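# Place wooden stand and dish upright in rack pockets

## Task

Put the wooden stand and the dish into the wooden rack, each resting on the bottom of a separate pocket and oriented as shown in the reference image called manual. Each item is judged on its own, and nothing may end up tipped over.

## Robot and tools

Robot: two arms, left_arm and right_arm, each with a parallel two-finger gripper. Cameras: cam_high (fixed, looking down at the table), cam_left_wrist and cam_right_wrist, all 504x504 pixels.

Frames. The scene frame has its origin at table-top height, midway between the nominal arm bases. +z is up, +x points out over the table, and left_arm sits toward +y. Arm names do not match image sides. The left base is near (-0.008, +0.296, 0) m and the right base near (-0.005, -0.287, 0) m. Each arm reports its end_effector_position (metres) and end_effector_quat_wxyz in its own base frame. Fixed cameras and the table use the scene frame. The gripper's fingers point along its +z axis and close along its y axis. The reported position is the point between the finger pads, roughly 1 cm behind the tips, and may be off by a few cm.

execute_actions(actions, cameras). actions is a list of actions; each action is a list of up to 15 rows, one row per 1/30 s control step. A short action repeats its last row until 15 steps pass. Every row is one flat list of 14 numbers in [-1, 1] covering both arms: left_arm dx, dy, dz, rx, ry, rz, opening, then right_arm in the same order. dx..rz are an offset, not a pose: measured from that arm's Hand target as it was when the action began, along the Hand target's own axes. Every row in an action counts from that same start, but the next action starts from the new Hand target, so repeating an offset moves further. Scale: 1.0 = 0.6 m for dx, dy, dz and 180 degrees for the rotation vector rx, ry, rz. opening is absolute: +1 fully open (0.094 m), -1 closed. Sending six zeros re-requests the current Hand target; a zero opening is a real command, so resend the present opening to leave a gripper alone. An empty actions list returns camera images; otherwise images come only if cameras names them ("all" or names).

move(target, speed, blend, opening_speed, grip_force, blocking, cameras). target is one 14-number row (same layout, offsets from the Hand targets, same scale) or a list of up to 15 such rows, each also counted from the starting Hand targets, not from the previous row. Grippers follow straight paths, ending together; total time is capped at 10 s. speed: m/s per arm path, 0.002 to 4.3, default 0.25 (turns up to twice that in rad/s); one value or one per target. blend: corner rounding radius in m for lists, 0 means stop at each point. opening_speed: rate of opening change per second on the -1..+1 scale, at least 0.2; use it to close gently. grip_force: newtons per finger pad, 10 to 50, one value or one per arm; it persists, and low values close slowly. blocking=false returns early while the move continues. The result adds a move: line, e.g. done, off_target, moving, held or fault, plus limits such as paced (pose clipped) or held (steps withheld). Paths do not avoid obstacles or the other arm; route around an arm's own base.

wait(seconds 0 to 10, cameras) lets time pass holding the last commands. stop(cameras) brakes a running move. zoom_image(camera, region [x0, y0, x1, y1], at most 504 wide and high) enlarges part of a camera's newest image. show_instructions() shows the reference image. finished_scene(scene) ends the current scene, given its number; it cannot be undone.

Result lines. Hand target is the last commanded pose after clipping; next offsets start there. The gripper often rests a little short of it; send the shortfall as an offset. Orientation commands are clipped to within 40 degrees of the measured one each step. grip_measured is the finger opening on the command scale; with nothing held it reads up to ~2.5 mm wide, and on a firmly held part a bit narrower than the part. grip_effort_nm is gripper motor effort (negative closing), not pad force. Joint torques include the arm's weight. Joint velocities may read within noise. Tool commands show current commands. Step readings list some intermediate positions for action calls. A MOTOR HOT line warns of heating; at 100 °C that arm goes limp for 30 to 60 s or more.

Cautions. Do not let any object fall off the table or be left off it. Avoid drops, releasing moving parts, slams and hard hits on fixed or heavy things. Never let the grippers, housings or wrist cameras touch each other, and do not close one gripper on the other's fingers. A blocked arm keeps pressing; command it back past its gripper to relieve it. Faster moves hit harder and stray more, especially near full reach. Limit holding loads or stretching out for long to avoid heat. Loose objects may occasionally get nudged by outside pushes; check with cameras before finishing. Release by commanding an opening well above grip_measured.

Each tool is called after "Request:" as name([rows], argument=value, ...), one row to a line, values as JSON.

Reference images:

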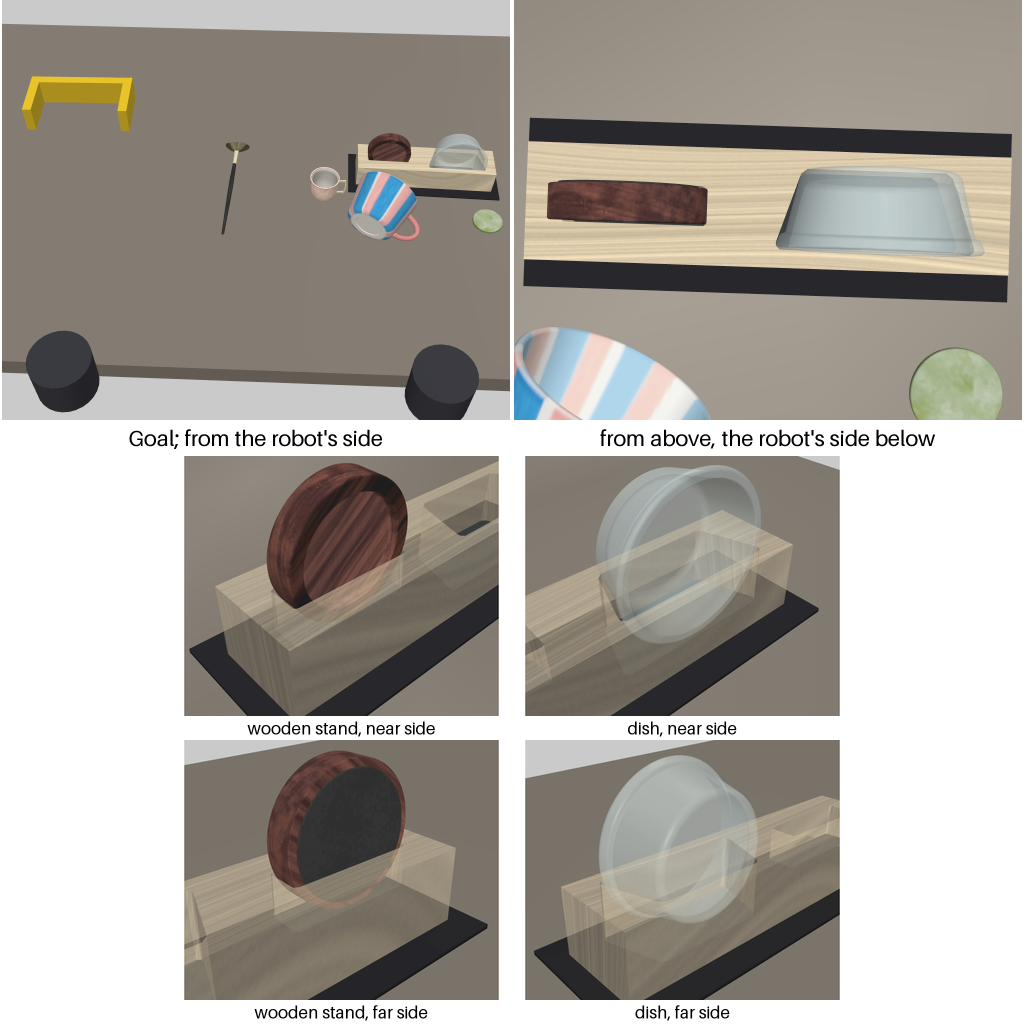

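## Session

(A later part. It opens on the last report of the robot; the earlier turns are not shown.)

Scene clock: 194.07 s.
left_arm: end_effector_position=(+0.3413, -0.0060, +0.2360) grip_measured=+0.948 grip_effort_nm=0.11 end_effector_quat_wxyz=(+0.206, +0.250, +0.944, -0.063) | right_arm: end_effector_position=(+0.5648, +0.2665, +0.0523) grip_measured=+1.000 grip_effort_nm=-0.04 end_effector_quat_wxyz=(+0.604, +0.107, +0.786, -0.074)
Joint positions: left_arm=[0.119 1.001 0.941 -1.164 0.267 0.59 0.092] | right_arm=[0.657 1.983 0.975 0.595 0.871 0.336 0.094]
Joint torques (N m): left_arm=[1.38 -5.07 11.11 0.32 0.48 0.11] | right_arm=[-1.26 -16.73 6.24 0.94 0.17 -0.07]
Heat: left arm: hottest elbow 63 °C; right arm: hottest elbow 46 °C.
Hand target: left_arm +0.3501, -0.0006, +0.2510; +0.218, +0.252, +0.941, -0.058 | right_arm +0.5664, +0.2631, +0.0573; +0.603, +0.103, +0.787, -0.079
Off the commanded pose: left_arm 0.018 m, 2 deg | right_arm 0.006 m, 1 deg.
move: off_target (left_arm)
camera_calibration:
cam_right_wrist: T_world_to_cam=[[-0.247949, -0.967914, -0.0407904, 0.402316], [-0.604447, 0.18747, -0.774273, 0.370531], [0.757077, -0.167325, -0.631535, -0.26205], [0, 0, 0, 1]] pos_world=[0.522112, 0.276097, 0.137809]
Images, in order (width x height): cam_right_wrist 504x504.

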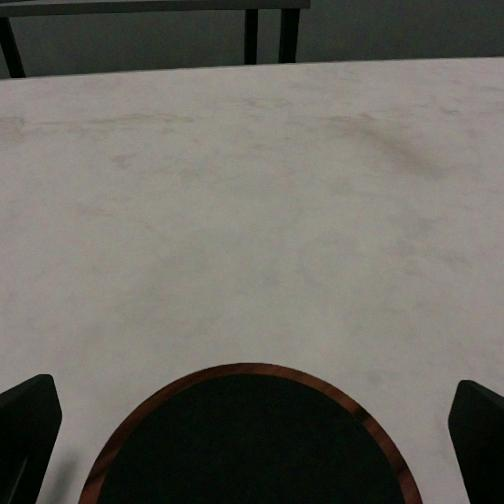

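Request:
move(target=[0,0,0,0,0,0,0.95,0.005,0,0.0,0,0.2,0,1], speed=0.25, cameras=["cam_right_wrist","cam_high"])

Scene clock: 208.00 s.
left_arm: end_effector_position=(+0.3413, -0.0060, +0.2360) grip_measured=+0.948 grip_effort_nm=0.11 end_effector_quat_wxyz=(+0.206, +0.250, +0.944, -0.063) | right_arm: end_effector_position=(+0.5482, +0.2563, +0.0352) grip_measured=+1.000 grip_effort_nm=-0.04 end_effector_quat_wxyz=(+0.318, +0.109, +0.940, -0.057)
Joint positions: left_arm=[0.119 1.001 0.941 -1.164 0.267 0.59 0.092] | right_arm=[0.572 1.863 1.203 -0.446 0.484 0.687 0.094]
Joint torques (N m): left_arm=[1.38 -4.95 11.21 0.35 0.49 0.1] | right_arm=[-1.26 -16.38 11.82 0.4 0.29 0.14]
Heat: left arm: hottest elbow 63 °C; right arm: hottest elbow 45 °C.
Hand target: left_arm +0.3501, -0.0006, +0.2510; +0.218, +0.252, +0.941, -0.058 | right_arm +0.5656, +0.2633, +0.0545; +0.330, +0.123, +0.935, -0.044
Off the commanded pose: left_arm 0.018 m, 2 deg | right_arm 0.027 m, 3 deg.
move: off_target (left_arm, right_arm)
camera_calibration:
cam_right_wrist: T_world_to_cam=[[-0.250793, -0.967999, 0.00893594, 0.387427], [-0.942301, 0.242, -0.231313, 0.501249], [0.221748, -0.066432, -0.972838, 0.0175994], [0, 0, 0, 1]] pos_world=[0.565589, 0.254896, 0.129605]
Images, in order (width x height): cam_high 504x504, cam_right_wrist 504x504.

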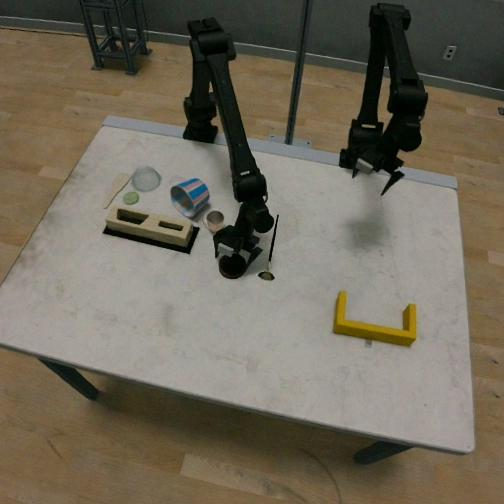

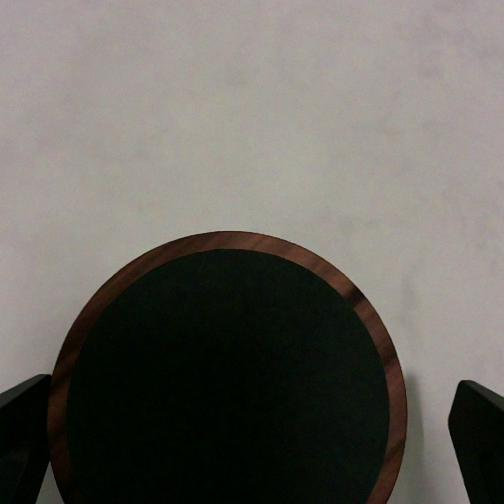

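Request:
move(target=[0,0,0,0,0,0,0.95,-0.009,0.0175,-0.010,0,0,0,1], speed=0.15, cameras=["cam_right_wrist"])

Scene clock: 216.13 s.
left_arm: end_effector_position=(+0.3413, -0.0060, +0.2360) grip_measured=+0.948 grip_effort_nm=0.11 end_effector_quat_wxyz=(+0.206, +0.250, +0.944, -0.063) | right_arm: end_effector_position=(+0.5549, +0.2607, +0.0459) grip_measured=+1.000 grip_effort_nm=-0.04 end_effector_quat_wxyz=(+0.318, +0.115, +0.940, -0.055)
Joint positions: left_arm=[0.119 1.001 0.941 -1.164 0.267 0.59 0.092] | right_arm=[0.572 1.863 1.238 -0.483 0.484 0.699 0.094]
Joint torques (N m): left_arm=[1.38 -5.13 11.18 0.39 0.49 0.1] | right_arm=[-0.32 -16.15 12.07 0.47 0.52 0.19]
Heat: left arm: hottest elbow 63 °C; right arm: hottest elbow 46 °C.
Hand target: left_arm +0.3501, -0.0006, +0.2510; +0.218, +0.252, +0.941, -0.058 | right_arm +0.5687, +0.2733, +0.0625; +0.330, +0.123, +0.935, -0.044
Off the commanded pose: left_arm 0.018 m, 2 deg | right_arm 0.025 m, 2 deg.
move: off_target (left_arm, right_arm)
camera_calibration:
cam_right_wrist: T_world_to_cam=[[-0.260413, -0.965496, 0.00180738, 0.398235], [-0.939492, 0.252967, -0.231004, 0.504626], [0.222576, -0.0618544, -0.972951, 0.0252309], [0, 0, 0, 1]] pos_world=[0.572182, 0.258401, 0.140399]
Images, in order (width x height): cam_right_wrist 504x504.

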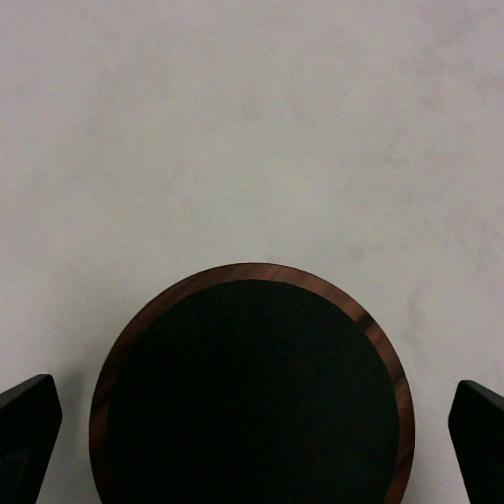

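Request:
move(target=[0,0,0,0,0,0,0.95,0.0285,0,0.036,0,0,0,1], speed=0.08, cameras=["cam_right_wrist"])

Scene clock: 218.97 s.
left_arm: end_effector_position=(+0.3413, -0.0060, +0.2360) grip_measured=+0.948 grip_effort_nm=0.11 end_effector_quat_wxyz=(+0.206, +0.250, +0.944, -0.063) | right_arm: end_effector_position=(+0.5574, +0.2622, +0.0278) grip_measured=+1.000 grip_effort_nm=-0.04 end_effector_quat_wxyz=(+0.316, +0.115, +0.940, -0.057)
Joint positions: left_arm=[0.119 1.001 0.941 -1.164 0.267 0.59 0.092] | right_arm=[0.572 1.899 1.238 -0.452 0.484 0.701 0.094]
Joint torques (N m): left_arm=[1.38 -5.13 11.11 0.39 0.47 0.1] | right_arm=[-0.32 -16.67 10.25 1.58 0.5 0.16]
Heat: left arm: hottest elbow 64 °C; right arm: hottest elbow 46 °C.
Hand target: left_arm +0.3501, -0.0006, +0.2510; +0.218, +0.252, +0.941, -0.058 | right_arm +0.5690, +0.2732, +0.0349; +0.330, +0.122, +0.935, -0.044
Off the commanded pose: left_arm 0.018 m, 2 deg | right_arm 0.018 m, 2 deg.
move: off_target (left_arm, right_arm)
camera_calibration:
cam_right_wrist: T_world_to_cam=[[-0.26174, -0.965125, 0.00503721, 0.400907], [-0.940058, 0.253753, -0.227816, 0.50235], [0.218593, -0.0643639, -0.973691, 0.0100407], [0, 0, 0, 1]] pos_world=[0.574977, 0.260099, 0.1222]
Images, in order (width x height): cam_right_wrist 504x504.

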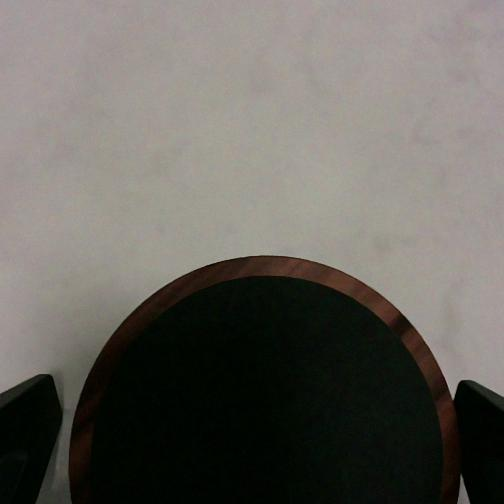

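Request:
move(target=[0,0,0,0,0,0,0.95,0.0,-0.02,0,0,0,0,1], speed=0.1, cameras=["cam_right_wrist"])

Scene clock: 222.23 s.
left_arm: end_effector_position=(+0.3413, -0.0060, +0.2360) grip_measured=+0.948 grip_effort_nm=0.11 end_effector_quat_wxyz=(+0.206, +0.250, +0.944, -0.063) | right_arm: end_effector_position=(+0.5610, +0.2632, +0.0296) grip_measured=+1.000 grip_effort_nm=-0.04 end_effector_quat_wxyz=(+0.322, +0.118, +0.938, -0.051)
Joint positions: left_arm=[0.119 1.001 0.941 -1.164 0.267 0.59 0.092] | right_arm=[0.57 1.899 1.238 -0.433 0.483 0.701 0.094]
Joint torques (N m): left_arm=[1.32 -4.95 11.12 0.31 0.49 0.11] | right_arm=[-1.26 -17.26 7.92 1.59 0.27 0.04]
Heat: left arm: hottest elbow 64 °C; right arm: hottest elbow 46 °C.
Hand target: left_arm +0.3501, -0.0006, +0.2510; +0.218, +0.252, +0.941, -0.058 | right_arm +0.5658, +0.2617, +0.0349; +0.330, +0.123, +0.935, -0.044
Off the commanded pose: left_arm 0.018 m, 2 deg | right_arm 0.007 m, 1 deg.
move: off_target (left_arm)
camera_calibration:
cam_right_wrist: T_world_to_cam=[[-0.26352, -0.96461, -0.00924206, 0.404153], [-0.936043, 0.258009, -0.239279, 0.502882], [0.233196, -0.054404, -0.970907, 0.000134063], [0, 0, 0, 1]] pos_world=[0.577191, 0.260109, 0.124195]
Images, in order (width x height): cam_right_wrist 504x504.

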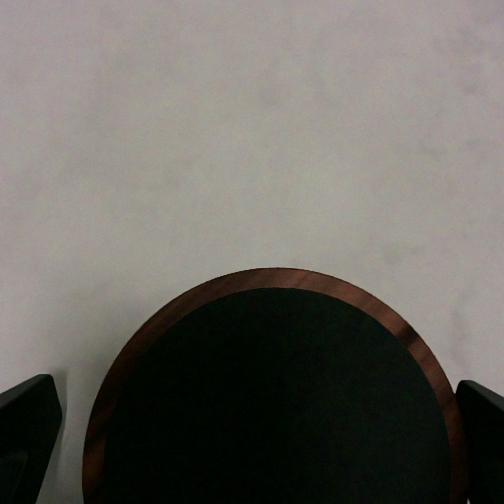

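Request:
move(target=[0,0,0,0,0,0,0.95,0.0,-0.009,0,0,0,0,1], speed=0.1, cameras=["cam_right_wrist"])

Scene clock: 225.53 s.
left_arm: end_effector_position=(+0.3413, -0.0060, +0.2360) grip_measured=+0.948 grip_effort_nm=0.11 end_effector_quat_wxyz=(+0.206, +0.250, +0.944, -0.063) | right_arm: end_effector_position=(+0.5596, +0.2594, +0.0264) grip_measured=+1.000 grip_effort_nm=-0.04 end_effector_quat_wxyz=(+0.322, +0.120, +0.938, -0.050)
Joint positions: left_arm=[0.119 1.001 0.941 -1.164 0.267 0.59 0.092] | right_arm=[0.565 1.898 1.226 -0.422 0.48 0.701 0.094]
Joint torques (N m): left_arm=[1.38 -4.95 11.18 0.35 0.48 0.1] | right_arm=[-1.73 -17.61 7.65 1.42 0.29 -0.02]
Heat: left arm: hottest elbow 64 °C; right arm: hottest elbow 46 °C.
Hand target: left_arm +0.3501, -0.0006, +0.2510; +0.218, +0.252, +0.941, -0.058 | right_arm +0.5644, +0.2564, +0.0349; +0.330, +0.123, +0.935, -0.044
Off the commanded pose: left_arm 0.018 m, 2 deg | right_arm 0.010 m, 1 deg.
move: off_target (left_arm)
camera_calibration:
cam_right_wrist: T_world_to_cam=[[-0.266806, -0.963678, -0.0118027, 0.401694], [-0.935404, 0.261888, -0.23756, 0.50041], [0.232022, -0.0523421, -0.971301, -0.00270371], [0, 0, 0, 1]] pos_world=[0.575887, 0.255911, 0.120992]
Images, in order (width x height): cam_right_wrist 504x504.

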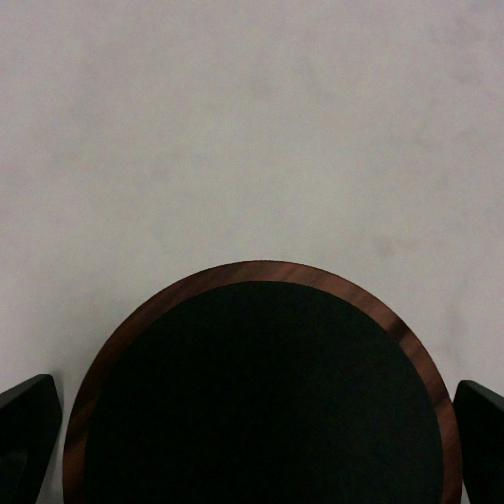

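Request:
move(target=[0,0,0,0,0,0,0.95,0.017,-0.008,0.010,0,0,0,1], speed=0.08, cameras=["cam_right_wrist"])

Scene clock: 228.07 s.
left_arm: end_effector_position=(+0.3413, -0.0060, +0.2360) grip_measured=+0.948 grip_effort_nm=0.11 end_effector_quat_wxyz=(+0.206, +0.250, +0.944, -0.063) | right_arm: end_effector_position=(+0.5590, +0.2591, +0.0249) grip_measured=+1.000 grip_effort_nm=-0.04 end_effector_quat_wxyz=(+0.330, +0.123, +0.935, -0.043)
Joint positions: left_arm=[0.119 1.001 0.941 -1.164 0.267 0.59 0.092] | right_arm=[0.565 1.893 1.204 -0.38 0.479 0.701 0.094]
Joint torques (N m): left_arm=[1.26 -4.89 11.12 0.38 0.47 0.11] | right_arm=[-1.44 -16.79 7.24 1.43 0.27 -0.03]
Heat: left arm: hottest elbow 64 °C; right arm: hottest elbow 46 °C.
Hand target: left_arm +0.3501, -0.0006, +0.2510; +0.218, +0.252, +0.941, -0.058 | right_arm +0.5592, +0.2529, +0.0238; +0.330, +0.123, +0.935, -0.044
Off the commanded pose: left_arm 0.018 m, 2 deg | right_arm 0.006 m, 0 deg.
move: off_target (left_arm)
camera_calibration:
cam_right_wrist: T_world_to_cam=[[-0.266199, -0.963445, -0.0301878, 0.401282], [-0.93045, 0.265011, -0.253047, 0.496414], [0.251797, -0.0392724, -0.966983, -0.0186601], [0, 0, 0, 1]] pos_world=[0.573408, 0.254325, 0.119686]
Images, in order (width x height): cam_right_wrist 504x504.

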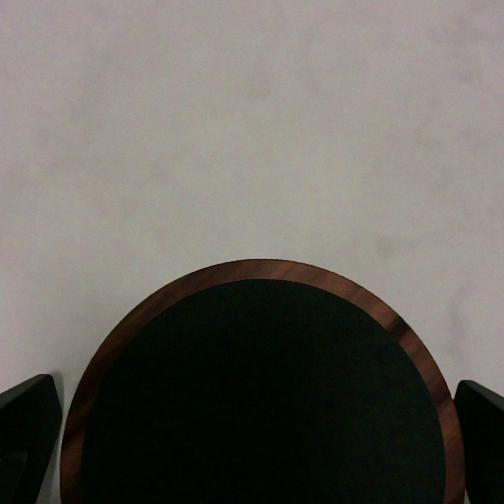

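Request:
move(target=[0,0,0,0,0,0,0.95,-0.0335,0.014,-0.0415,0,-0.2,0,1], speed=0.2, cameras=["cam_right_wrist"])

Scene clock: 235.13 s.
left_arm: end_effector_position=(+0.3413, -0.0060, +0.2360) grip_measured=+0.948 grip_effort_nm=0.11 end_effector_quat_wxyz=(+0.206, +0.250, +0.944, -0.063) | right_arm: end_effector_position=(+0.5631, +0.2575, +0.0605) grip_measured=+1.000 grip_effort_nm=-0.04 end_effector_quat_wxyz=(+0.601, +0.109, +0.788, -0.079)
Joint positions: left_arm=[0.119 1.001 0.941 -1.164 0.267 0.59 0.092] | right_arm=[0.646 1.951 0.96 0.568 0.869 0.339 0.094]
Joint torques (N m): left_arm=[1.14 -5.01 11.12 0.35 0.48 0.11] | right_arm=[-0.21 -14.27 6.32 2.3 0.36 -0.06]
Heat: left arm: hottest elbow 64 °C; right arm: hottest elbow 45 °C.
Hand target: left_arm +0.3501, -0.0006, +0.2510; +0.218, +0.252, +0.941, -0.058 | right_arm +0.5614, +0.2610, +0.0559; +0.603, +0.103, +0.787, -0.080
Off the commanded pose: left_arm 0.018 m, 2 deg | right_arm 0.006 m, 1 deg.
move: off_target (left_arm)
camera_calibration:
cam_right_wrist: T_world_to_cam=[[-0.257411, -0.965623, -0.0362305, 0.397852], [-0.608964, 0.191218, -0.769804, 0.37885], [0.750268, -0.176093, -0.637252, -0.250685], [0, 0, 0, 1]] pos_world=[0.521199, 0.267588, 0.146305]
Images, in order (width x height): cam_right_wrist 504x504.

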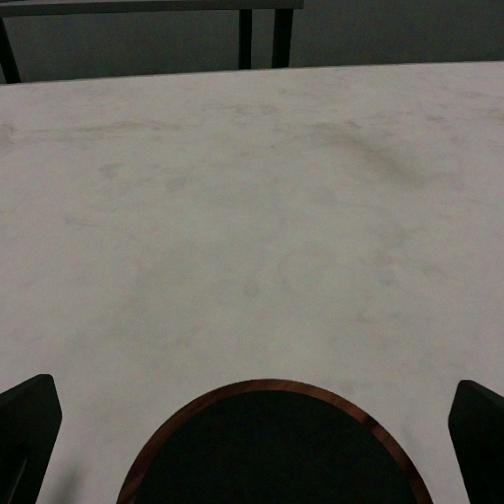

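Request:
move(target=[0,0,0,0,0,0,0.95,0.018,-0.026,0.005,0,0,0,1], speed=0.1, cameras=["cam_right_wrist"])

Scene clock: 238.17 s.
left_arm: end_effector_position=(+0.3413, -0.0060, +0.2360) grip_measured=+0.948 grip_effort_nm=0.11 end_effector_quat_wxyz=(+0.206, +0.250, +0.944, -0.063) | right_arm: end_effector_position=(+0.5553, +0.2491, +0.0482) grip_measured=+1.000 grip_effort_nm=-0.04 end_effector_quat_wxyz=(+0.601, +0.105, +0.789, -0.077)
Joint positions: left_arm=[0.119 1.001 0.941 -1.164 0.267 0.59 0.092] | right_arm=[0.64 1.964 0.921 0.626 0.856 0.327 0.094]
Joint torques (N m): left_arm=[1.44 -4.89 11.14 0.35 0.49 0.11] | right_arm=[-1.32 -14.15 6.05 2.3 0.17 -0.06]
Heat: left arm: hottest elbow 64 °C; right arm: hottest elbow 45 °C.
Hand target: left_arm +0.3501, -0.0006, +0.2510; +0.218, +0.252, +0.941, -0.058 | right_arm +0.5575, +0.2459, +0.0448; +0.603, +0.103, +0.787, -0.079
Off the commanded pose: left_arm 0.018 m, 2 deg | right_arm 0.005 m, 0 deg.
move: off_target (left_arm)
camera_calibration:
cam_right_wrist: T_world_to_cam=[[-0.248391, -0.968105, -0.0327902, 0.382821], [-0.611366, 0.182938, -0.769912, 0.369576], [0.751354, -0.171192, -0.637307, -0.255899], [0, 0, 0, 1]] pos_world=[0.513307, 0.259193, 0.134008]
Images, in order (width x height): cam_right_wrist 504x504.

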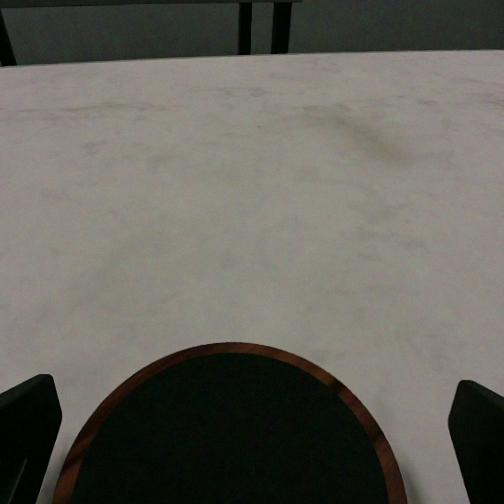

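Request:
move([
  [0,0,0,0,0,0,0.95,0,0.040,0,0,0,0,1],
  [0,0,0,0,0,0,0.95,0.019,0.0163,0.005,0,0,0,1],
], speed=0.1, cameras=["cam_right_wrist"])

Scene clock: 245.67 s.
left_arm: end_effector_position=(+0.3413, -0.0060, +0.2360) grip_measured=+0.948 grip_effort_nm=0.11 end_effector_quat_wxyz=(+0.206, +0.250, +0.944, -0.063) | right_arm: end_effector_position=(+0.5559, +0.2574, +0.0346) grip_measured=+1.000 grip_effort_nm=-0.04 end_effector_quat_wxyz=(+0.599, +0.100, +0.790, -0.081)
Joint positions: left_arm=[0.119 1.001 0.941 -1.164 0.267 0.59 0.092] | right_arm=[0.653 2.003 0.941 0.635 0.867 0.326 0.094]
Joint torques (N m): left_arm=[1.38 -5.13 11.17 0.36 0.48 0.1] | right_arm=[-1.26 -14.45 6.3 2.24 0.17 0]
Heat: left arm: hottest elbow 64 °C; right arm: hottest elbow 45 °C.
Hand target: left_arm +0.3501, -0.0006, +0.2510; +0.218, +0.252, +0.941, -0.058 | right_arm +0.5598, +0.2555, +0.0328; +0.603, +0.103, +0.787, -0.079
Off the commanded pose: left_arm 0.018 m, 2 deg | right_arm 0.005 m, 1 deg.
move: off_target (left_arm)
camera_calibration:
cam_right_wrist: T_world_to_cam=[[-0.24594, -0.969066, -0.0205873, 0.388983], [-0.616655, 0.172818, -0.76803, 0.363404], [0.74783, -0.176194, -0.640082, -0.260279], [0, 0, 0, 1]] pos_world=[0.514405, 0.268288, 0.120514]
Images, in order (width x height): cam_right_wrist 504x504.

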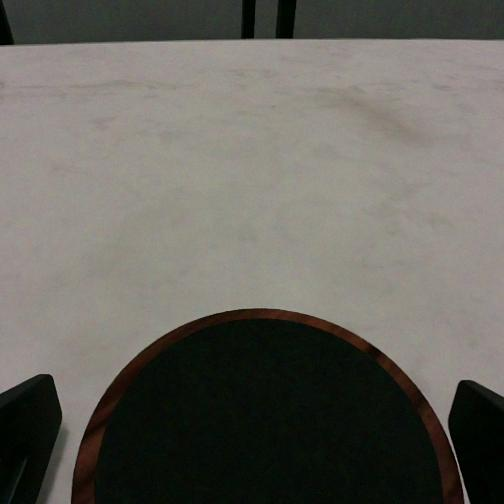

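Request:
move(target=[0,0,0,0,0,0,0.95,0,0,0,0,0,0,0.58], opening_speed=0.3, cameras=["cam_right_wrist"])

Scene clock: 249.20 s.
left_arm: end_effector_position=(+0.3413, -0.0060, +0.2360) grip_measured=+0.948 grip_effort_nm=0.11 end_effector_quat_wxyz=(+0.206, +0.250, +0.944, -0.063) | right_arm: end_effector_position=(+0.5559, +0.2574, +0.0346) grip_measured=+0.725 grip_effort_nm=-1.05 end_effector_quat_wxyz=(+0.599, +0.100, +0.790, -0.081)
Joint positions: left_arm=[0.119 1.001 0.941 -1.164 0.267 0.59 0.092] | right_arm=[0.653 2.003 0.941 0.635 0.867 0.326 0.081]
Joint torques (N m): left_arm=[1.38 -5.07 11.18 0.34 0.48 0.1] | right_arm=[-1.32 -14.39 6.3 2.28 0.17 0]
Heat: left arm: hottest elbow 64 °C; right arm: hottest elbow 44 °C.
Hand target: left_arm +0.3501, -0.0006, +0.2510; +0.218, +0.252, +0.941, -0.058 | right_arm +0.5598, +0.2555, +0.0328; +0.603, +0.103, +0.787, -0.080
Off the commanded pose: left_arm 0.018 m, 2 deg | right_arm 0.005 m, 1 deg.
move: off_target (left_arm)
camera_calibration:
cam_right_wrist: T_world_to_cam=[[-0.24594, -0.969066, -0.0205873, 0.388983], [-0.616655, 0.172818, -0.76803, 0.363404], [0.74783, -0.176194, -0.640082, -0.260279], [0, 0, 0, 1]] pos_world=[0.514405, 0.268288, 0.120514]
Images, in order (width x height): cam_right_wrist 504x504.

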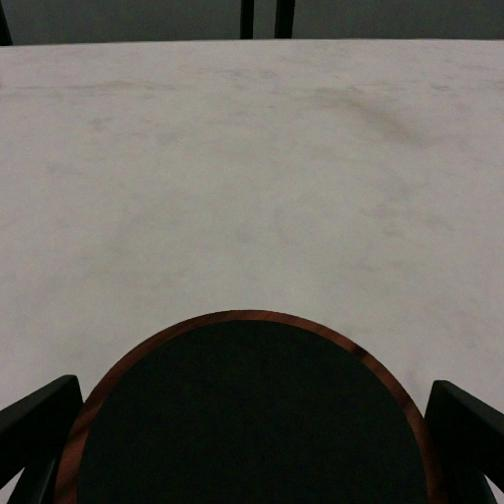

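Request:
move([
  [0,0,0,0,0,0,0.95,-0.193,0,-0.052,0,0,0,0.58],
  [0,0,0,0,0,0,0.95,-0.1665,-0.403,-0.068,-0.0344,0.4977,-0.0583,0.58],
], speed=[0.2,0.25], blend=[0.03,0], cameras=["cam_high","cam_right_wrist","cam_left_wrist"])

Request:
zoom_image(camera="cam_high", region=[100, 140, 260, 300])

Scene clock: 270.40 s.
left_arm: end_effector_position=(+0.3413, -0.0060, +0.2360) grip_measured=+0.948 grip_effort_nm=0.11 end_effector_quat_wxyz=(+0.206, +0.250, +0.944, -0.063) | right_arm: end_effector_position=(+0.4697, +0.0249, +0.1280) grip_measured=+0.725 grip_effort_nm=-1.05 end_effector_quat_wxyz=(-0.143, +0.040, +0.989, +0.001)
Joint positions: left_arm=[0.119 1.001 0.941 -1.164 0.267 0.59 0.092] | right_arm=[0.044 1.807 1.496 -1.545 -0.026 0.122 0.081]
Joint torques (N m): left_arm=[1.32 -5.07 11.14 0.32 0.48 0.1] | right_arm=[-0.85 -15.03 12.42 -0.8 -0.1 -0.05]
Heat: left arm: hottest elbow 65 °C; right arm: hottest elbow 44 °C.
Hand target: left_arm +0.3501, -0.0006, +0.2510; +0.218, +0.252, +0.941, -0.058 | right_arm +0.4846, +0.0254, +0.1402; -0.130, +0.034, +0.991, +0.005
Off the commanded pose: left_arm 0.018 m, 2 deg | right_arm 0.019 m, 2 deg.
move: off_target (left_arm, right_arm)
camera_calibration:
cam_left_wrist: T_world_to_cam=[[-0.50823, -0.861204, 0.00537732, 0.167272], [-0.861, 0.507948, -0.0258636, 0.34478], [0.0195425, -0.0177745, -0.999651, 0.322071], [0, 0, 0, 1]] pos_world=[0.375575, -0.0253501, 0.329976]
cam_right_wrist: T_world_to_cam=[[-0.109159, -0.994024, 0.000204067, 0.0780923], [-0.754567, 0.0829965, 0.650953, 0.307636], [-0.64708, 0.0709034, -0.759118, 0.487241], [0, 0, 0, 1]] pos_world=[0.55594, 0.017546, 0.1696]

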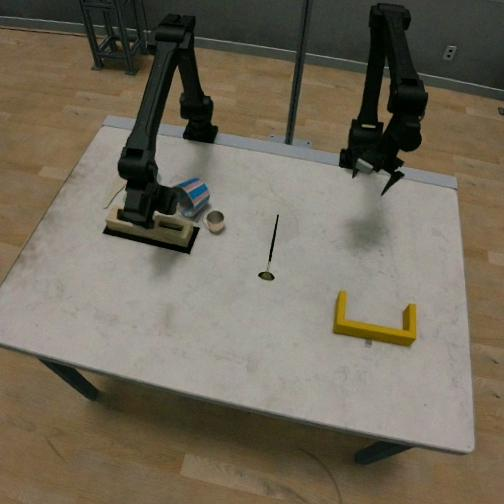

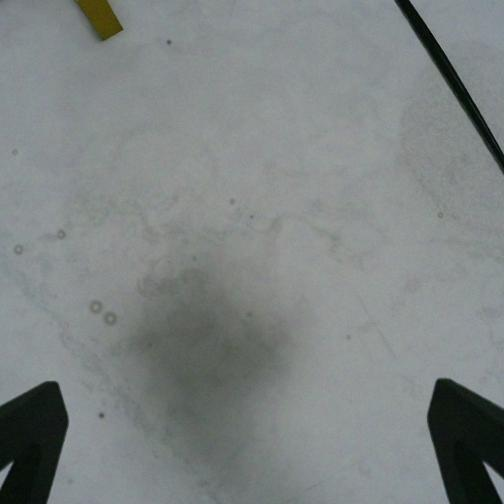

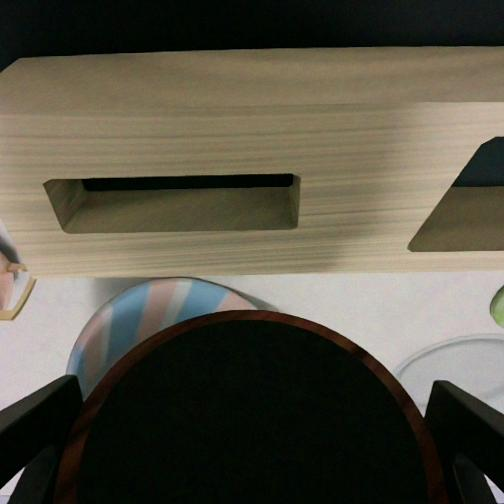

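Scaled by 3.150 from the camera's 504x504 image, which has a finer 720x720 frame.

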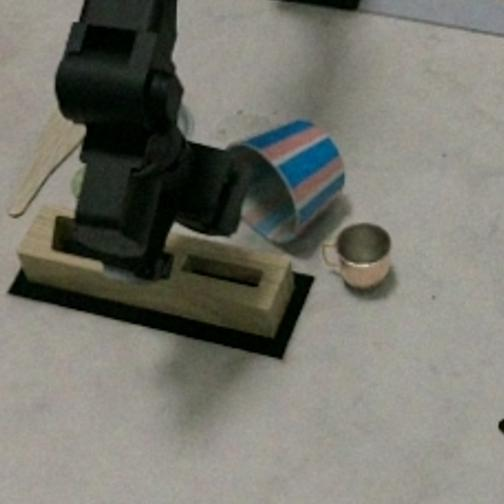

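Request:
move(target=[0,0,0,0,0,0,0.95,-0.0277,0.045,0.0358,0,0,0,0.58], speed=0.1, cameras=["cam_high","cam_right_wrist"])

Request:
zoom_image(camera="cam_high", region=[100, 180, 220, 280])

Scene clock: 294.50 s.
left_arm: end_effector_position=(+0.3413, -0.0060, +0.2360) grip_measured=+0.948 grip_effort_nm=0.11 end_effector_quat_wxyz=(+0.206, +0.250, +0.944, -0.063) | right_arm: end_effector_position=(+0.4756, +0.0484, +0.1049) grip_measured=+0.725 grip_effort_nm=-1.06 end_effector_quat_wxyz=(-0.156, +0.029, +0.987, +0.002)
Joint positions: left_arm=[0.119 1.001 0.941 -1.164 0.267 0.59 0.092] | right_arm=[0.088 1.863 1.507 -1.527 -0.04 0.139 0.081]
Joint torques (N m): left_arm=[1.49 -5.13 11.19 0.32 0.46 0.1] | right_arm=[-0.62 -15.74 12.14 -0.01 -0.06 0.15]
Heat: left arm: hottest elbow 65 °C; right arm: hottest elbow 47 °C.
Hand target: left_arm +0.3501, -0.0006, +0.2510; +0.218, +0.252, +0.941, -0.058 | right_arm +0.4969, +0.0515, +0.1152; -0.130, +0.034, +0.991, +0.005
Off the commanded pose: left_arm 0.018 m, 2 deg | right_arm 0.024 m, 3 deg.
move: off_target (left_arm, right_arm)
camera_calibration:
cam_right_wrist: T_world_to_cam=[[-0.0863803, -0.996256, -0.00357221, 0.0918254], [-0.737836, 0.0615639, 0.672167, 0.315985], [-0.66943, 0.0606977, -0.740391, 0.480937], [0, 0, 0, 1]] pos_world=[0.563031, 0.0428366, 0.144015]
Images, in order (width x height): cam_high 504x504, cam_right_wrist 504x504.

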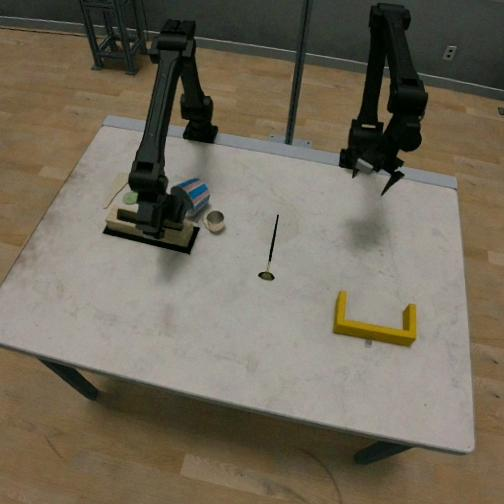

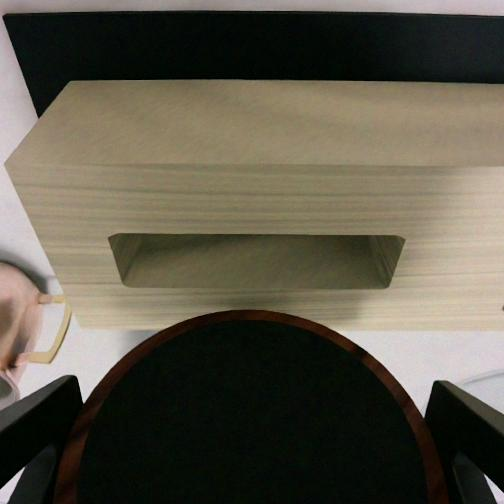

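Scaled by 4.200 from the camera's 504x504 image, which has a finer 720x720 frame.

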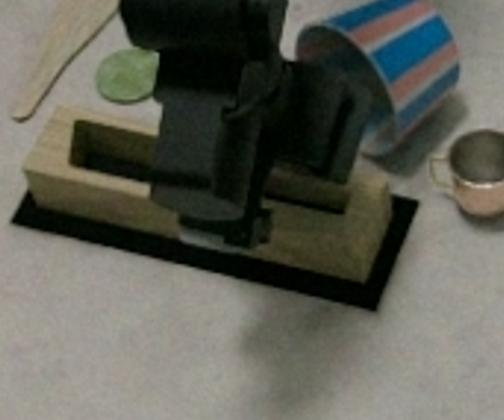

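Request:
move(target=[0,0,0,0,0,0,0.95,-0.029,0.0,-0.0077,0,-0.014,0,0.58], speed=0.1, cameras=["cam_right_wrist"])

Scene clock: 308.77 s.
left_arm: end_effector_position=(+0.3413, -0.0060, +0.2360) grip_measured=+0.948 grip_effort_nm=0.11 end_effector_quat_wxyz=(+0.206, +0.250, +0.944, -0.063) | right_arm: end_effector_position=(+0.4930, +0.0495, +0.1057) grip_measured=+0.725 grip_effort_nm=-1.05 end_effector_quat_wxyz=(-0.134, +0.028, +0.991, +0.004)
Joint positions: left_arm=[0.119 1.001 0.941 -1.164 0.267 0.59 0.092] | right_arm=[0.088 1.875 1.538 -1.499 -0.038 0.139 0.081]
Joint torques (N m): left_arm=[1.2 -5.13 11.15 0.36 0.48 0.09] | right_arm=[-0.85 -15.68 12.41 0.08 0.14 0.17]
Heat: left arm: hottest elbow 65 °C; right arm: hottest elbow 47 °C.
Hand target: left_arm +0.3501, -0.0006, +0.2510; +0.218, +0.252, +0.941, -0.058 | right_arm +0.5148, +0.0502, +0.1152; -0.108, +0.034, +0.994, +0.004
Off the commanded pose: left_arm 0.018 m, 2 deg | right_arm 0.024 m, 3 deg.
move: off_target (left_arm, right_arm)
camera_calibration:
cam_right_wrist: T_world_to_cam=[[-0.0854725, -0.996296, -0.00937932, 0.0946227], [-0.767904, 0.0598747, 0.637761, 0.346769], [-0.634837, 0.0617135, -0.770177, 0.479177], [0, 0, 0, 1]] pos_world=[0.578572, 0.0439379, 0.148784]
Images, in order (width x height): cam_right_wrist 504x504.

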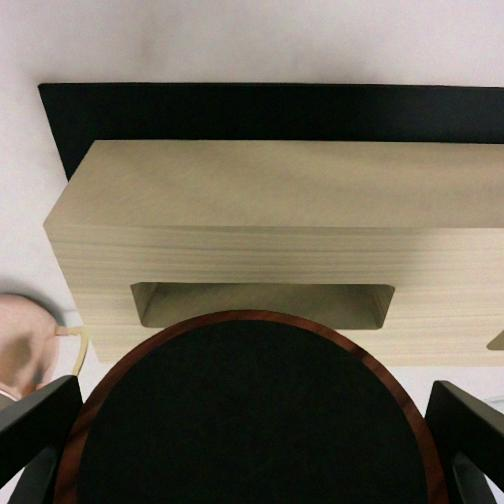

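Request:
move(target=[0,0,0,0,0,0,0.95,-0.005,-0.013,0.019,0,0,0,0.58], speed=0.06, cameras=["cam_right_wrist"])

Scene clock: 314.53 s.
left_arm: end_effector_position=(+0.3413, -0.0060, +0.2360) grip_measured=+0.948 grip_effort_nm=0.11 end_effector_quat_wxyz=(+0.206, +0.250, +0.944, -0.063) | right_arm: end_effector_position=(+0.4997, +0.0455, +0.0990) grip_measured=+0.725 grip_effort_nm=-1.05 end_effector_quat_wxyz=(-0.125, +0.032, +0.992, +0.003)
Joint positions: left_arm=[0.119 1.001 0.941 -1.164 0.267 0.59 0.092] | right_arm=[0.08 1.886 1.538 -1.471 -0.034 0.139 0.081]
Joint torques (N m): left_arm=[1.26 -5.07 11.21 0.38 0.47 0.1] | right_arm=[-0.97 -15.68 10.95 0.06 0.14 0.05]
Heat: left arm: hottest elbow 65 °C; right arm: hottest elbow 48 °C.
Hand target: left_arm +0.3501, -0.0006, +0.2510; +0.218, +0.252, +0.941, -0.058 | right_arm +0.5148, +0.0425, +0.1032; -0.108, +0.034, +0.994, +0.004
Off the commanded pose: left_arm 0.018 m, 2 deg | right_arm 0.016 m, 2 deg.
move: off_target (left_arm, right_arm)
camera_calibration:
cam_right_wrist: T_world_to_cam=[[-0.0924341, -0.995678, -0.00905879, 0.0944974], [-0.778385, 0.0665822, 0.624246, 0.362708], [-0.620945, 0.0647529, -0.781175, 0.472541], [0, 0, 0, 1]] pos_world=[0.584483, 0.0393406, 0.143574]
Images, in order (width x height): cam_right_wrist 504x504.

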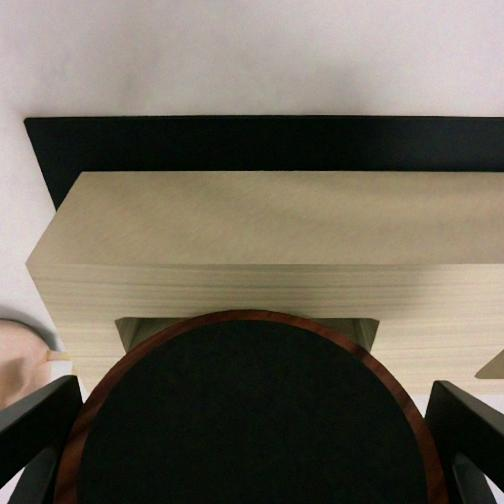

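Request:
move(target=[0,0,0,0,0,0,0.95,0.018,0.002,-0.001,0,0.006,0,0.58], speed=0.06, cameras=["cam_right_wrist"])

Scene clock: 318.73 s.
left_arm: end_effector_position=(+0.3413, -0.0060, +0.2360) grip_measured=+0.948 grip_effort_nm=0.11 end_effector_quat_wxyz=(+0.206, +0.250, +0.944, -0.063) | right_arm: end_effector_position=(+0.4997, +0.0453, +0.0990) grip_measured=+0.725 grip_effort_nm=-1.06 end_effector_quat_wxyz=(-0.125, +0.032, +0.992, +0.003)
Joint positions: left_arm=[0.119 1.001 0.941 -1.164 0.267 0.59 0.092] | right_arm=[0.079 1.886 1.538 -1.471 -0.034 0.139 0.081]
Joint torques (N m): left_arm=[1.38 -5.01 11.17 0.35 0.49 0.11] | right_arm=[-0.97 -17.08 9.54 -0.46 0 0.08]
Heat: left arm: hottest elbow 65 °C; right arm: hottest elbow 48 °C.
Hand target: left_arm +0.3501, -0.0006, +0.2510; +0.218, +0.252, +0.941, -0.058 | right_arm +0.5045, +0.0444, +0.1062; -0.118, +0.034, +0.992, +0.005
Off the commanded pose: left_arm 0.018 m, 2 deg | right_arm 0.009 m, 1 deg.
move: off_target (left_arm)
camera_calibration:
cam_right_wrist: T_world_to_cam=[[-0.0927908, -0.995645, -0.00902474, 0.0945007], [-0.778352, 0.0668814, 0.624256, 0.362689], [-0.620934, 0.0649496, -0.781168, 0.472538], [0, 0, 0, 1]] pos_world=[0.584483, 0.0391408, 0.143574]
Images, in order (width x height): cam_right_wrist 504x504.

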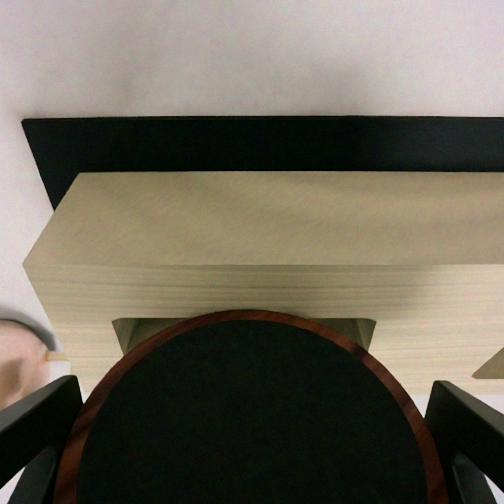

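Request:
move(target=[0,0,0,0,0,0,0.95,0.018,0.01,0.004,0,0.006,0,0.58], speed=0.06, cameras=["cam_right_wrist"])

Scene clock: 321.27 s.
left_arm: end_effector_position=(+0.3413, -0.0060, +0.2360) grip_measured=+0.948 grip_effort_nm=0.11 end_effector_quat_wxyz=(+0.206, +0.250, +0.944, -0.063) | right_arm: end_effector_position=(+0.4979, +0.0464, +0.0982) grip_measured=+0.725 grip_effort_nm=-1.05 end_effector_quat_wxyz=(-0.127, +0.032, +0.991, +0.004)
Joint positions: left_arm=[0.119 1.001 0.941 -1.164 0.267 0.59 0.092] | right_arm=[0.081 1.885 1.533 -1.472 -0.037 0.14 0.081]
Joint torques (N m): left_arm=[1.44 -5.01 11.17 0.36 0.47 0.1] | right_arm=[-0.67 -17.55 8.2 -0.79 -0.13 0.19]
Heat: left arm: hottest elbow 65 °C; right arm: hottest elbow 48 °C.
Hand target: left_arm +0.3501, -0.0006, +0.2510; +0.218, +0.252, +0.941, -0.058 | right_arm +0.4938, +0.0512, +0.1064; -0.127, +0.034, +0.991, +0.005
Off the commanded pose: left_arm 0.018 m, 2 deg | right_arm 0.010 m, 0 deg.
move: off_target (left_arm)
camera_calibration:
cam_right_wrist: T_world_to_cam=[[-0.0923282, -0.99567, -0.0108317, 0.0953271], [-0.775682, 0.0650995, 0.627758, 0.360139], [-0.624334, 0.0663617, -0.778333, 0.472063], [0, 0, 0, 1]] pos_world=[0.58288, 0.0401425, 0.142375]
Images, in order (width x height): cam_right_wrist 504x504.

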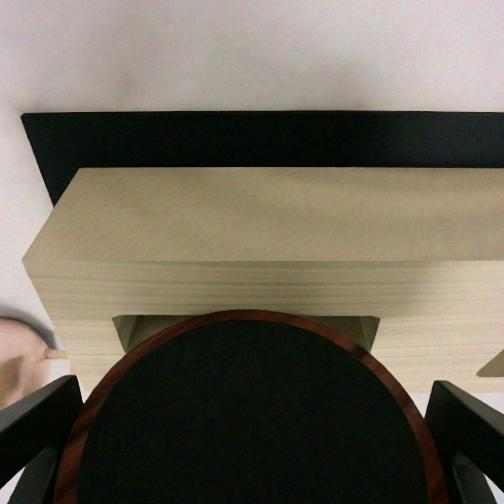

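Request:
move(target=[0,0,0,0,0,0,0.95,0.014,0.002,0.004,0,0.002,0,0.58], speed=0.06, cameras=["cam_right_wrist"])

Scene clock: 323.90 s.
left_arm: end_effector_position=(+0.3413, -0.0060, +0.2360) grip_measured=+0.948 grip_effort_nm=0.11 end_effector_quat_wxyz=(+0.206, +0.250, +0.944, -0.063) | right_arm: end_effector_position=(+0.4881, +0.0484, +0.0963) grip_measured=+0.725 grip_effort_nm=-1.06 end_effector_quat_wxyz=(-0.134, +0.031, +0.990, +0.004)
Joint positions: left_arm=[0.119 1.001 0.941 -1.164 0.267 0.59 0.092] | right_arm=[0.086 1.872 1.507 -1.472 -0.039 0.143 0.081]
Joint torques (N m): left_arm=[1.49 -5.07 11.21 0.34 0.49 0.1] | right_arm=[-0.15 -18.49 8.08 -0.68 -0.12 0.15]
Heat: left arm: hottest elbow 65 °C; right arm: hottest elbow 48 °C.
Hand target: left_arm +0.3501, -0.0006, +0.2510; +0.218, +0.252, +0.941, -0.058 | right_arm +0.4852, +0.0530, +0.1063; -0.130, +0.034, +0.991, +0.005
Off the commanded pose: left_arm 0.018 m, 2 deg | right_arm 0.011 m, 1 deg.
move: off_target (left_arm, right_arm)
camera_calibration:
cam_right_wrist: T_world_to_cam=[[-0.0913626, -0.995774, -0.00927788, 0.0957762], [-0.766724, 0.0643959, 0.638739, 0.348235], [-0.635442, 0.0654704, -0.769368, 0.468991], [0, 0, 0, 1]] pos_world=[0.573767, 0.0422416, 0.139284]
Images, in order (width x height): cam_right_wrist 504x504.

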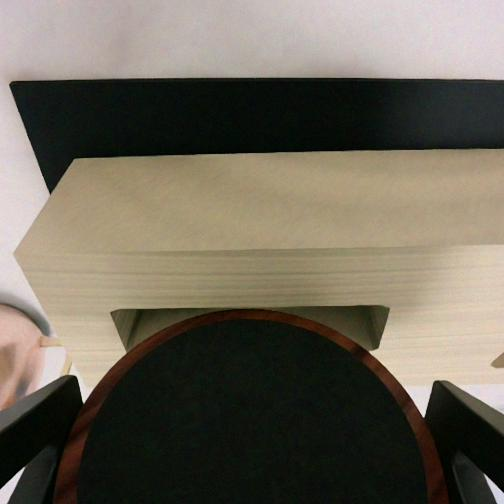

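Request:
move(target=[0,0,0,0,0,0,0.95,0.005,-0.002,0.019,0,0,0,0.58], speed=0.05, cameras=["cam_right_wrist"])

Scene clock: 329.73 s.
left_arm: end_effector_position=(+0.3413, -0.0060, +0.2360) grip_measured=+0.948 grip_effort_nm=0.11 end_effector_quat_wxyz=(+0.206, +0.250, +0.944, -0.063) | right_arm: end_effector_position=(+0.4809, +0.0478, +0.0936) grip_measured=+0.725 grip_effort_nm=-1.06 end_effector_quat_wxyz=(-0.135, +0.031, +0.990, +0.004)
Joint positions: left_arm=[0.119 1.001 0.941 -1.164 0.267 0.59 0.092] | right_arm=[0.086 1.858 1.478 -1.459 -0.039 0.144 0.081]
Joint torques (N m): left_arm=[1.49 -5.07 11.21 0.32 0.48 0.11] | right_arm=[-0.15 -17.32 7.49 0.1 -0.12 0.18]
Heat: left arm: hottest elbow 65 °C; right arm: hottest elbow 47 °C.
Hand target: left_arm +0.3501, -0.0006, +0.2510; +0.218, +0.252, +0.941, -0.058 | right_arm +0.4793, +0.0521, +0.0959; -0.130, +0.034, +0.991, +0.005
Off the commanded pose: left_arm 0.018 m, 2 deg | right_arm 0.005 m, 1 deg.
move: off_target (left_arm)
camera_calibration:
cam_right_wrist: T_world_to_cam=[[-0.0917847, -0.995735, -0.00931013, 0.0947372], [-0.765691, 0.0645962, 0.639956, 0.34378], [-0.636626, 0.0658669, -0.768355, 0.462816], [0, 0, 0, 1]] pos_world=[0.566565, 0.041642, 0.136485]
Images, in order (width x height): cam_right_wrist 504x504.

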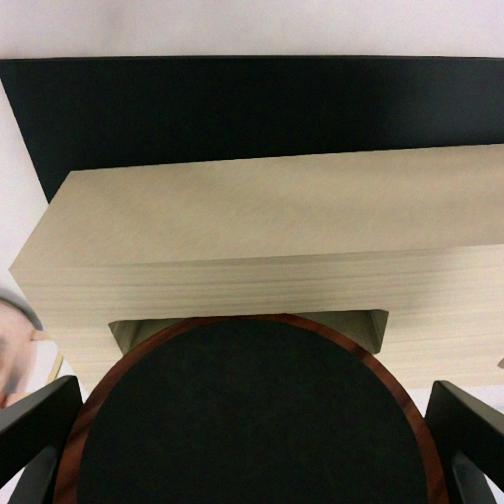

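Request:
move(target=[0,0,0,0,0,0,0.95,-0.018,-0.002,0.03,0,0,0,0.58], speed=0.05, cameras=["cam_right_wrist","cam_high"])

Request:
zoom_image(camera="cam_high", region=[100, 180, 220, 280])

Scene clock: 335.03 s.
left_arm: end_effector_position=(+0.3413, -0.0060, +0.2360) grip_measured=+0.948 grip_effort_nm=0.11 end_effector_quat_wxyz=(+0.206, +0.250, +0.944, -0.063) | right_arm: end_effector_position=(+0.4849, +0.0482, +0.0840) grip_measured=+0.725 grip_effort_nm=-1.05 end_effector_quat_wxyz=(-0.126, +0.031, +0.992, +0.005)
Joint positions: left_arm=[0.119 1.001 0.941 -1.164 0.267 0.59 0.092] | right_arm=[0.086 1.866 1.465 -1.42 -0.039 0.144 0.081]
Joint torques (N m): left_arm=[1.2 -5.07 11.14 0.35 0.49 0.11] | right_arm=[-0.44 -14.97 7.88 0.05 -0.07 0.14]
Heat: left arm: hottest elbow 66 °C; right arm: hottest elbow 47 °C.
Hand target: left_arm +0.3501, -0.0006, +0.2510; +0.218, +0.252, +0.941, -0.058 | right_arm +0.4850, +0.0506, +0.0759; -0.130, +0.034, +0.991, +0.005
Off the commanded pose: left_arm 0.018 m, 2 deg | right_arm 0.009 m, 1 deg.
move: off_target (left_arm)
camera_calibration:
cam_right_wrist: T_world_to_cam=[[-0.0915776, -0.995719, -0.0125704, 0.0955581], [-0.777434, 0.063602, 0.625741, 0.35991], [-0.622262, 0.0670765, -0.77993, 0.45194], [0, 0, 0, 1]] pos_world=[0.569783, 0.0419435, 0.128473]
Images, in order (width x height): cam_high 504x504, cam_right_wrist 504x504.

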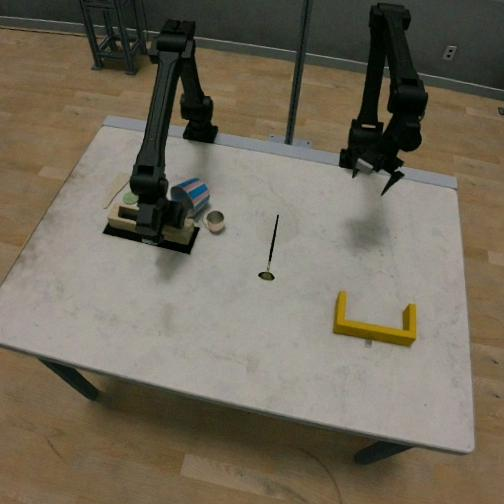

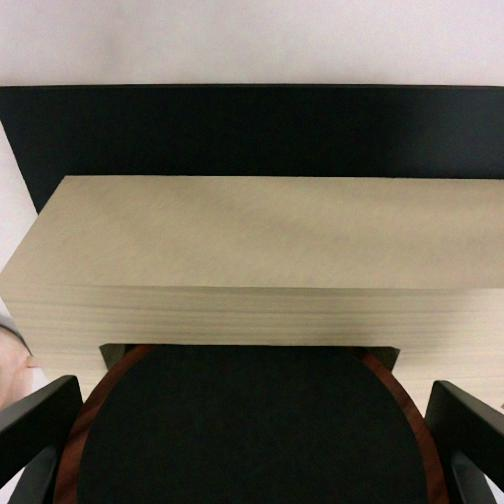

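Scaled by 4.200 from the camera's 504x504 image, which has a finer 720x720 frame.

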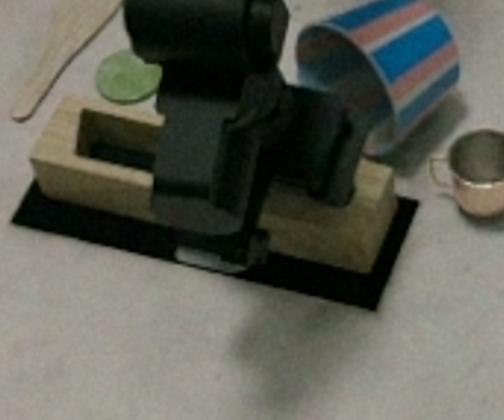

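Request:
move(target=[0,0,0,0,0,0,0.95,-0.006,0,0.022,0,0,0,0.58], speed=0.05, cameras=["cam_right_wrist"])

Scene clock: 338.00 s.
left_arm: end_effector_position=(+0.3413, -0.0060, +0.2360) grip_measured=+0.948 grip_effort_nm=0.11 end_effector_quat_wxyz=(+0.206, +0.250, +0.944, -0.063) | right_arm: end_effector_position=(+0.4853, +0.0482, +0.0722) grip_measured=+0.725 grip_effort_nm=-1.05 end_effector_quat_wxyz=(-0.125, +0.031, +0.992, +0.005)
Joint positions: left_arm=[0.119 1.001 0.941 -1.164 0.267 0.59 0.092] | right_arm=[0.086 1.878 1.45 -1.392 -0.039 0.144 0.081]
Joint torques (N m): left_arm=[1.49 -5.19 11.15 0.34 0.48 0.11] | right_arm=[-0.44 -14.86 7.65 0.17 -0.07 0.14]
Heat: left arm: hottest elbow 66 °C; right arm: hottest elbow 47 °C.
Hand target: left_arm +0.3501, -0.0006, +0.2510; +0.218, +0.252, +0.941, -0.058 | right_arm +0.4850, +0.0506, +0.0621; -0.130, +0.034, +0.991, +0.005
Off the commanded pose: left_arm 0.018 m, 2 deg | right_arm 0.010 m, 1 deg.
move: off_target (left_arm)
camera_calibration:
cam_right_wrist: T_world_to_cam=[[-0.0916264, -0.995712, -0.0127531, 0.0954876], [-0.778183, 0.0636066, 0.624809, 0.368001], [-0.621318, 0.0671732, -0.780674, 0.442547], [0, 0, 0, 1]] pos_world=[0.570084, 0.0419436, 0.116772]
Images, in order (width x height): cam_right_wrist 504x504.

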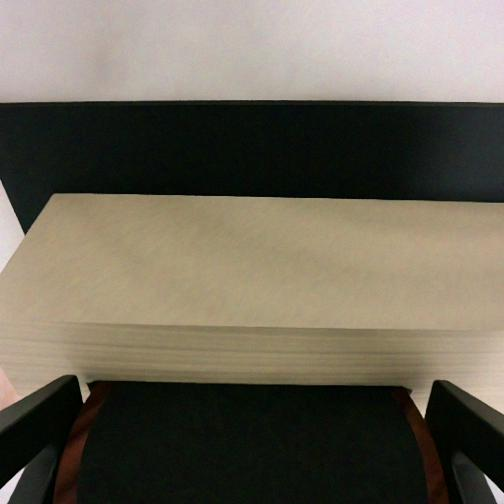

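Request:
move(target=[0,0,0,0,0,0,0.95,-0.002,0,0.008,0,0,0,0.58], speed=0.04, cameras=["cam_right_wrist"])

Scene clock: 341.50 s.
left_arm: end_effector_position=(+0.3413, -0.0060, +0.2360) grip_measured=+0.948 grip_effort_nm=0.10 end_effector_quat_wxyz=(+0.206, +0.250, +0.944, -0.063) | right_arm: end_effector_position=(+0.4866, +0.0483, +0.0718) grip_measured=+0.725 grip_effort_nm=-1.05 end_effector_quat_wxyz=(-0.123, +0.031, +0.992, +0.006)
Joint positions: left_arm=[0.119 1.001 0.941 -1.164 0.267 0.59 0.092] | right_arm=[0.086 1.878 1.45 -1.386 -0.039 0.144 0.081]
Joint torques (N m): left_arm=[1.38 -5.13 11.21 0.34 0.48 0.11] | right_arm=[-0.44 -14.39 7.2 0.36 -0.07 0.14]
Heat: left arm: hottest elbow 66 °C; right arm: hottest elbow 47 °C.
Hand target: left_arm +0.3501, -0.0006, +0.2510; +0.218, +0.252, +0.941, -0.058 | right_arm +0.4851, +0.0506, +0.0572; -0.130, +0.034, +0.991, +0.005
Off the commanded pose: left_arm 0.018 m, 2 deg | right_arm 0.015 m, 1 deg.
move: off_target (left_arm, right_arm)
camera_calibration:
cam_right_wrist: T_world_to_cam=[[-0.091567, -0.995704, -0.0137708, 0.0957735], [-0.781697, 0.0633057, 0.620437, 0.371388], [-0.6169, 0.0675762, -0.784135, 0.441087], [0, 0, 0, 1]] pos_world=[0.571189, 0.042044, 0.116768]
Images, in order (width x height): cam_right_wrist 504x504.

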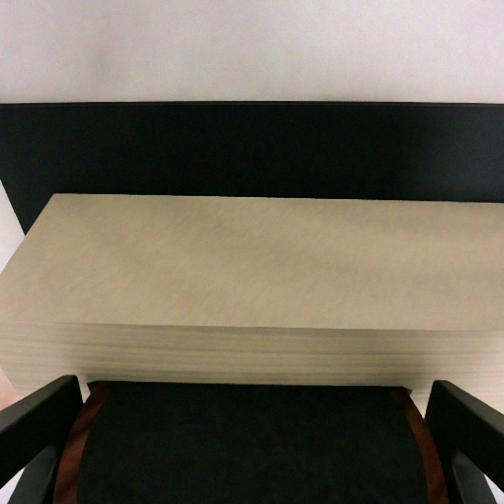

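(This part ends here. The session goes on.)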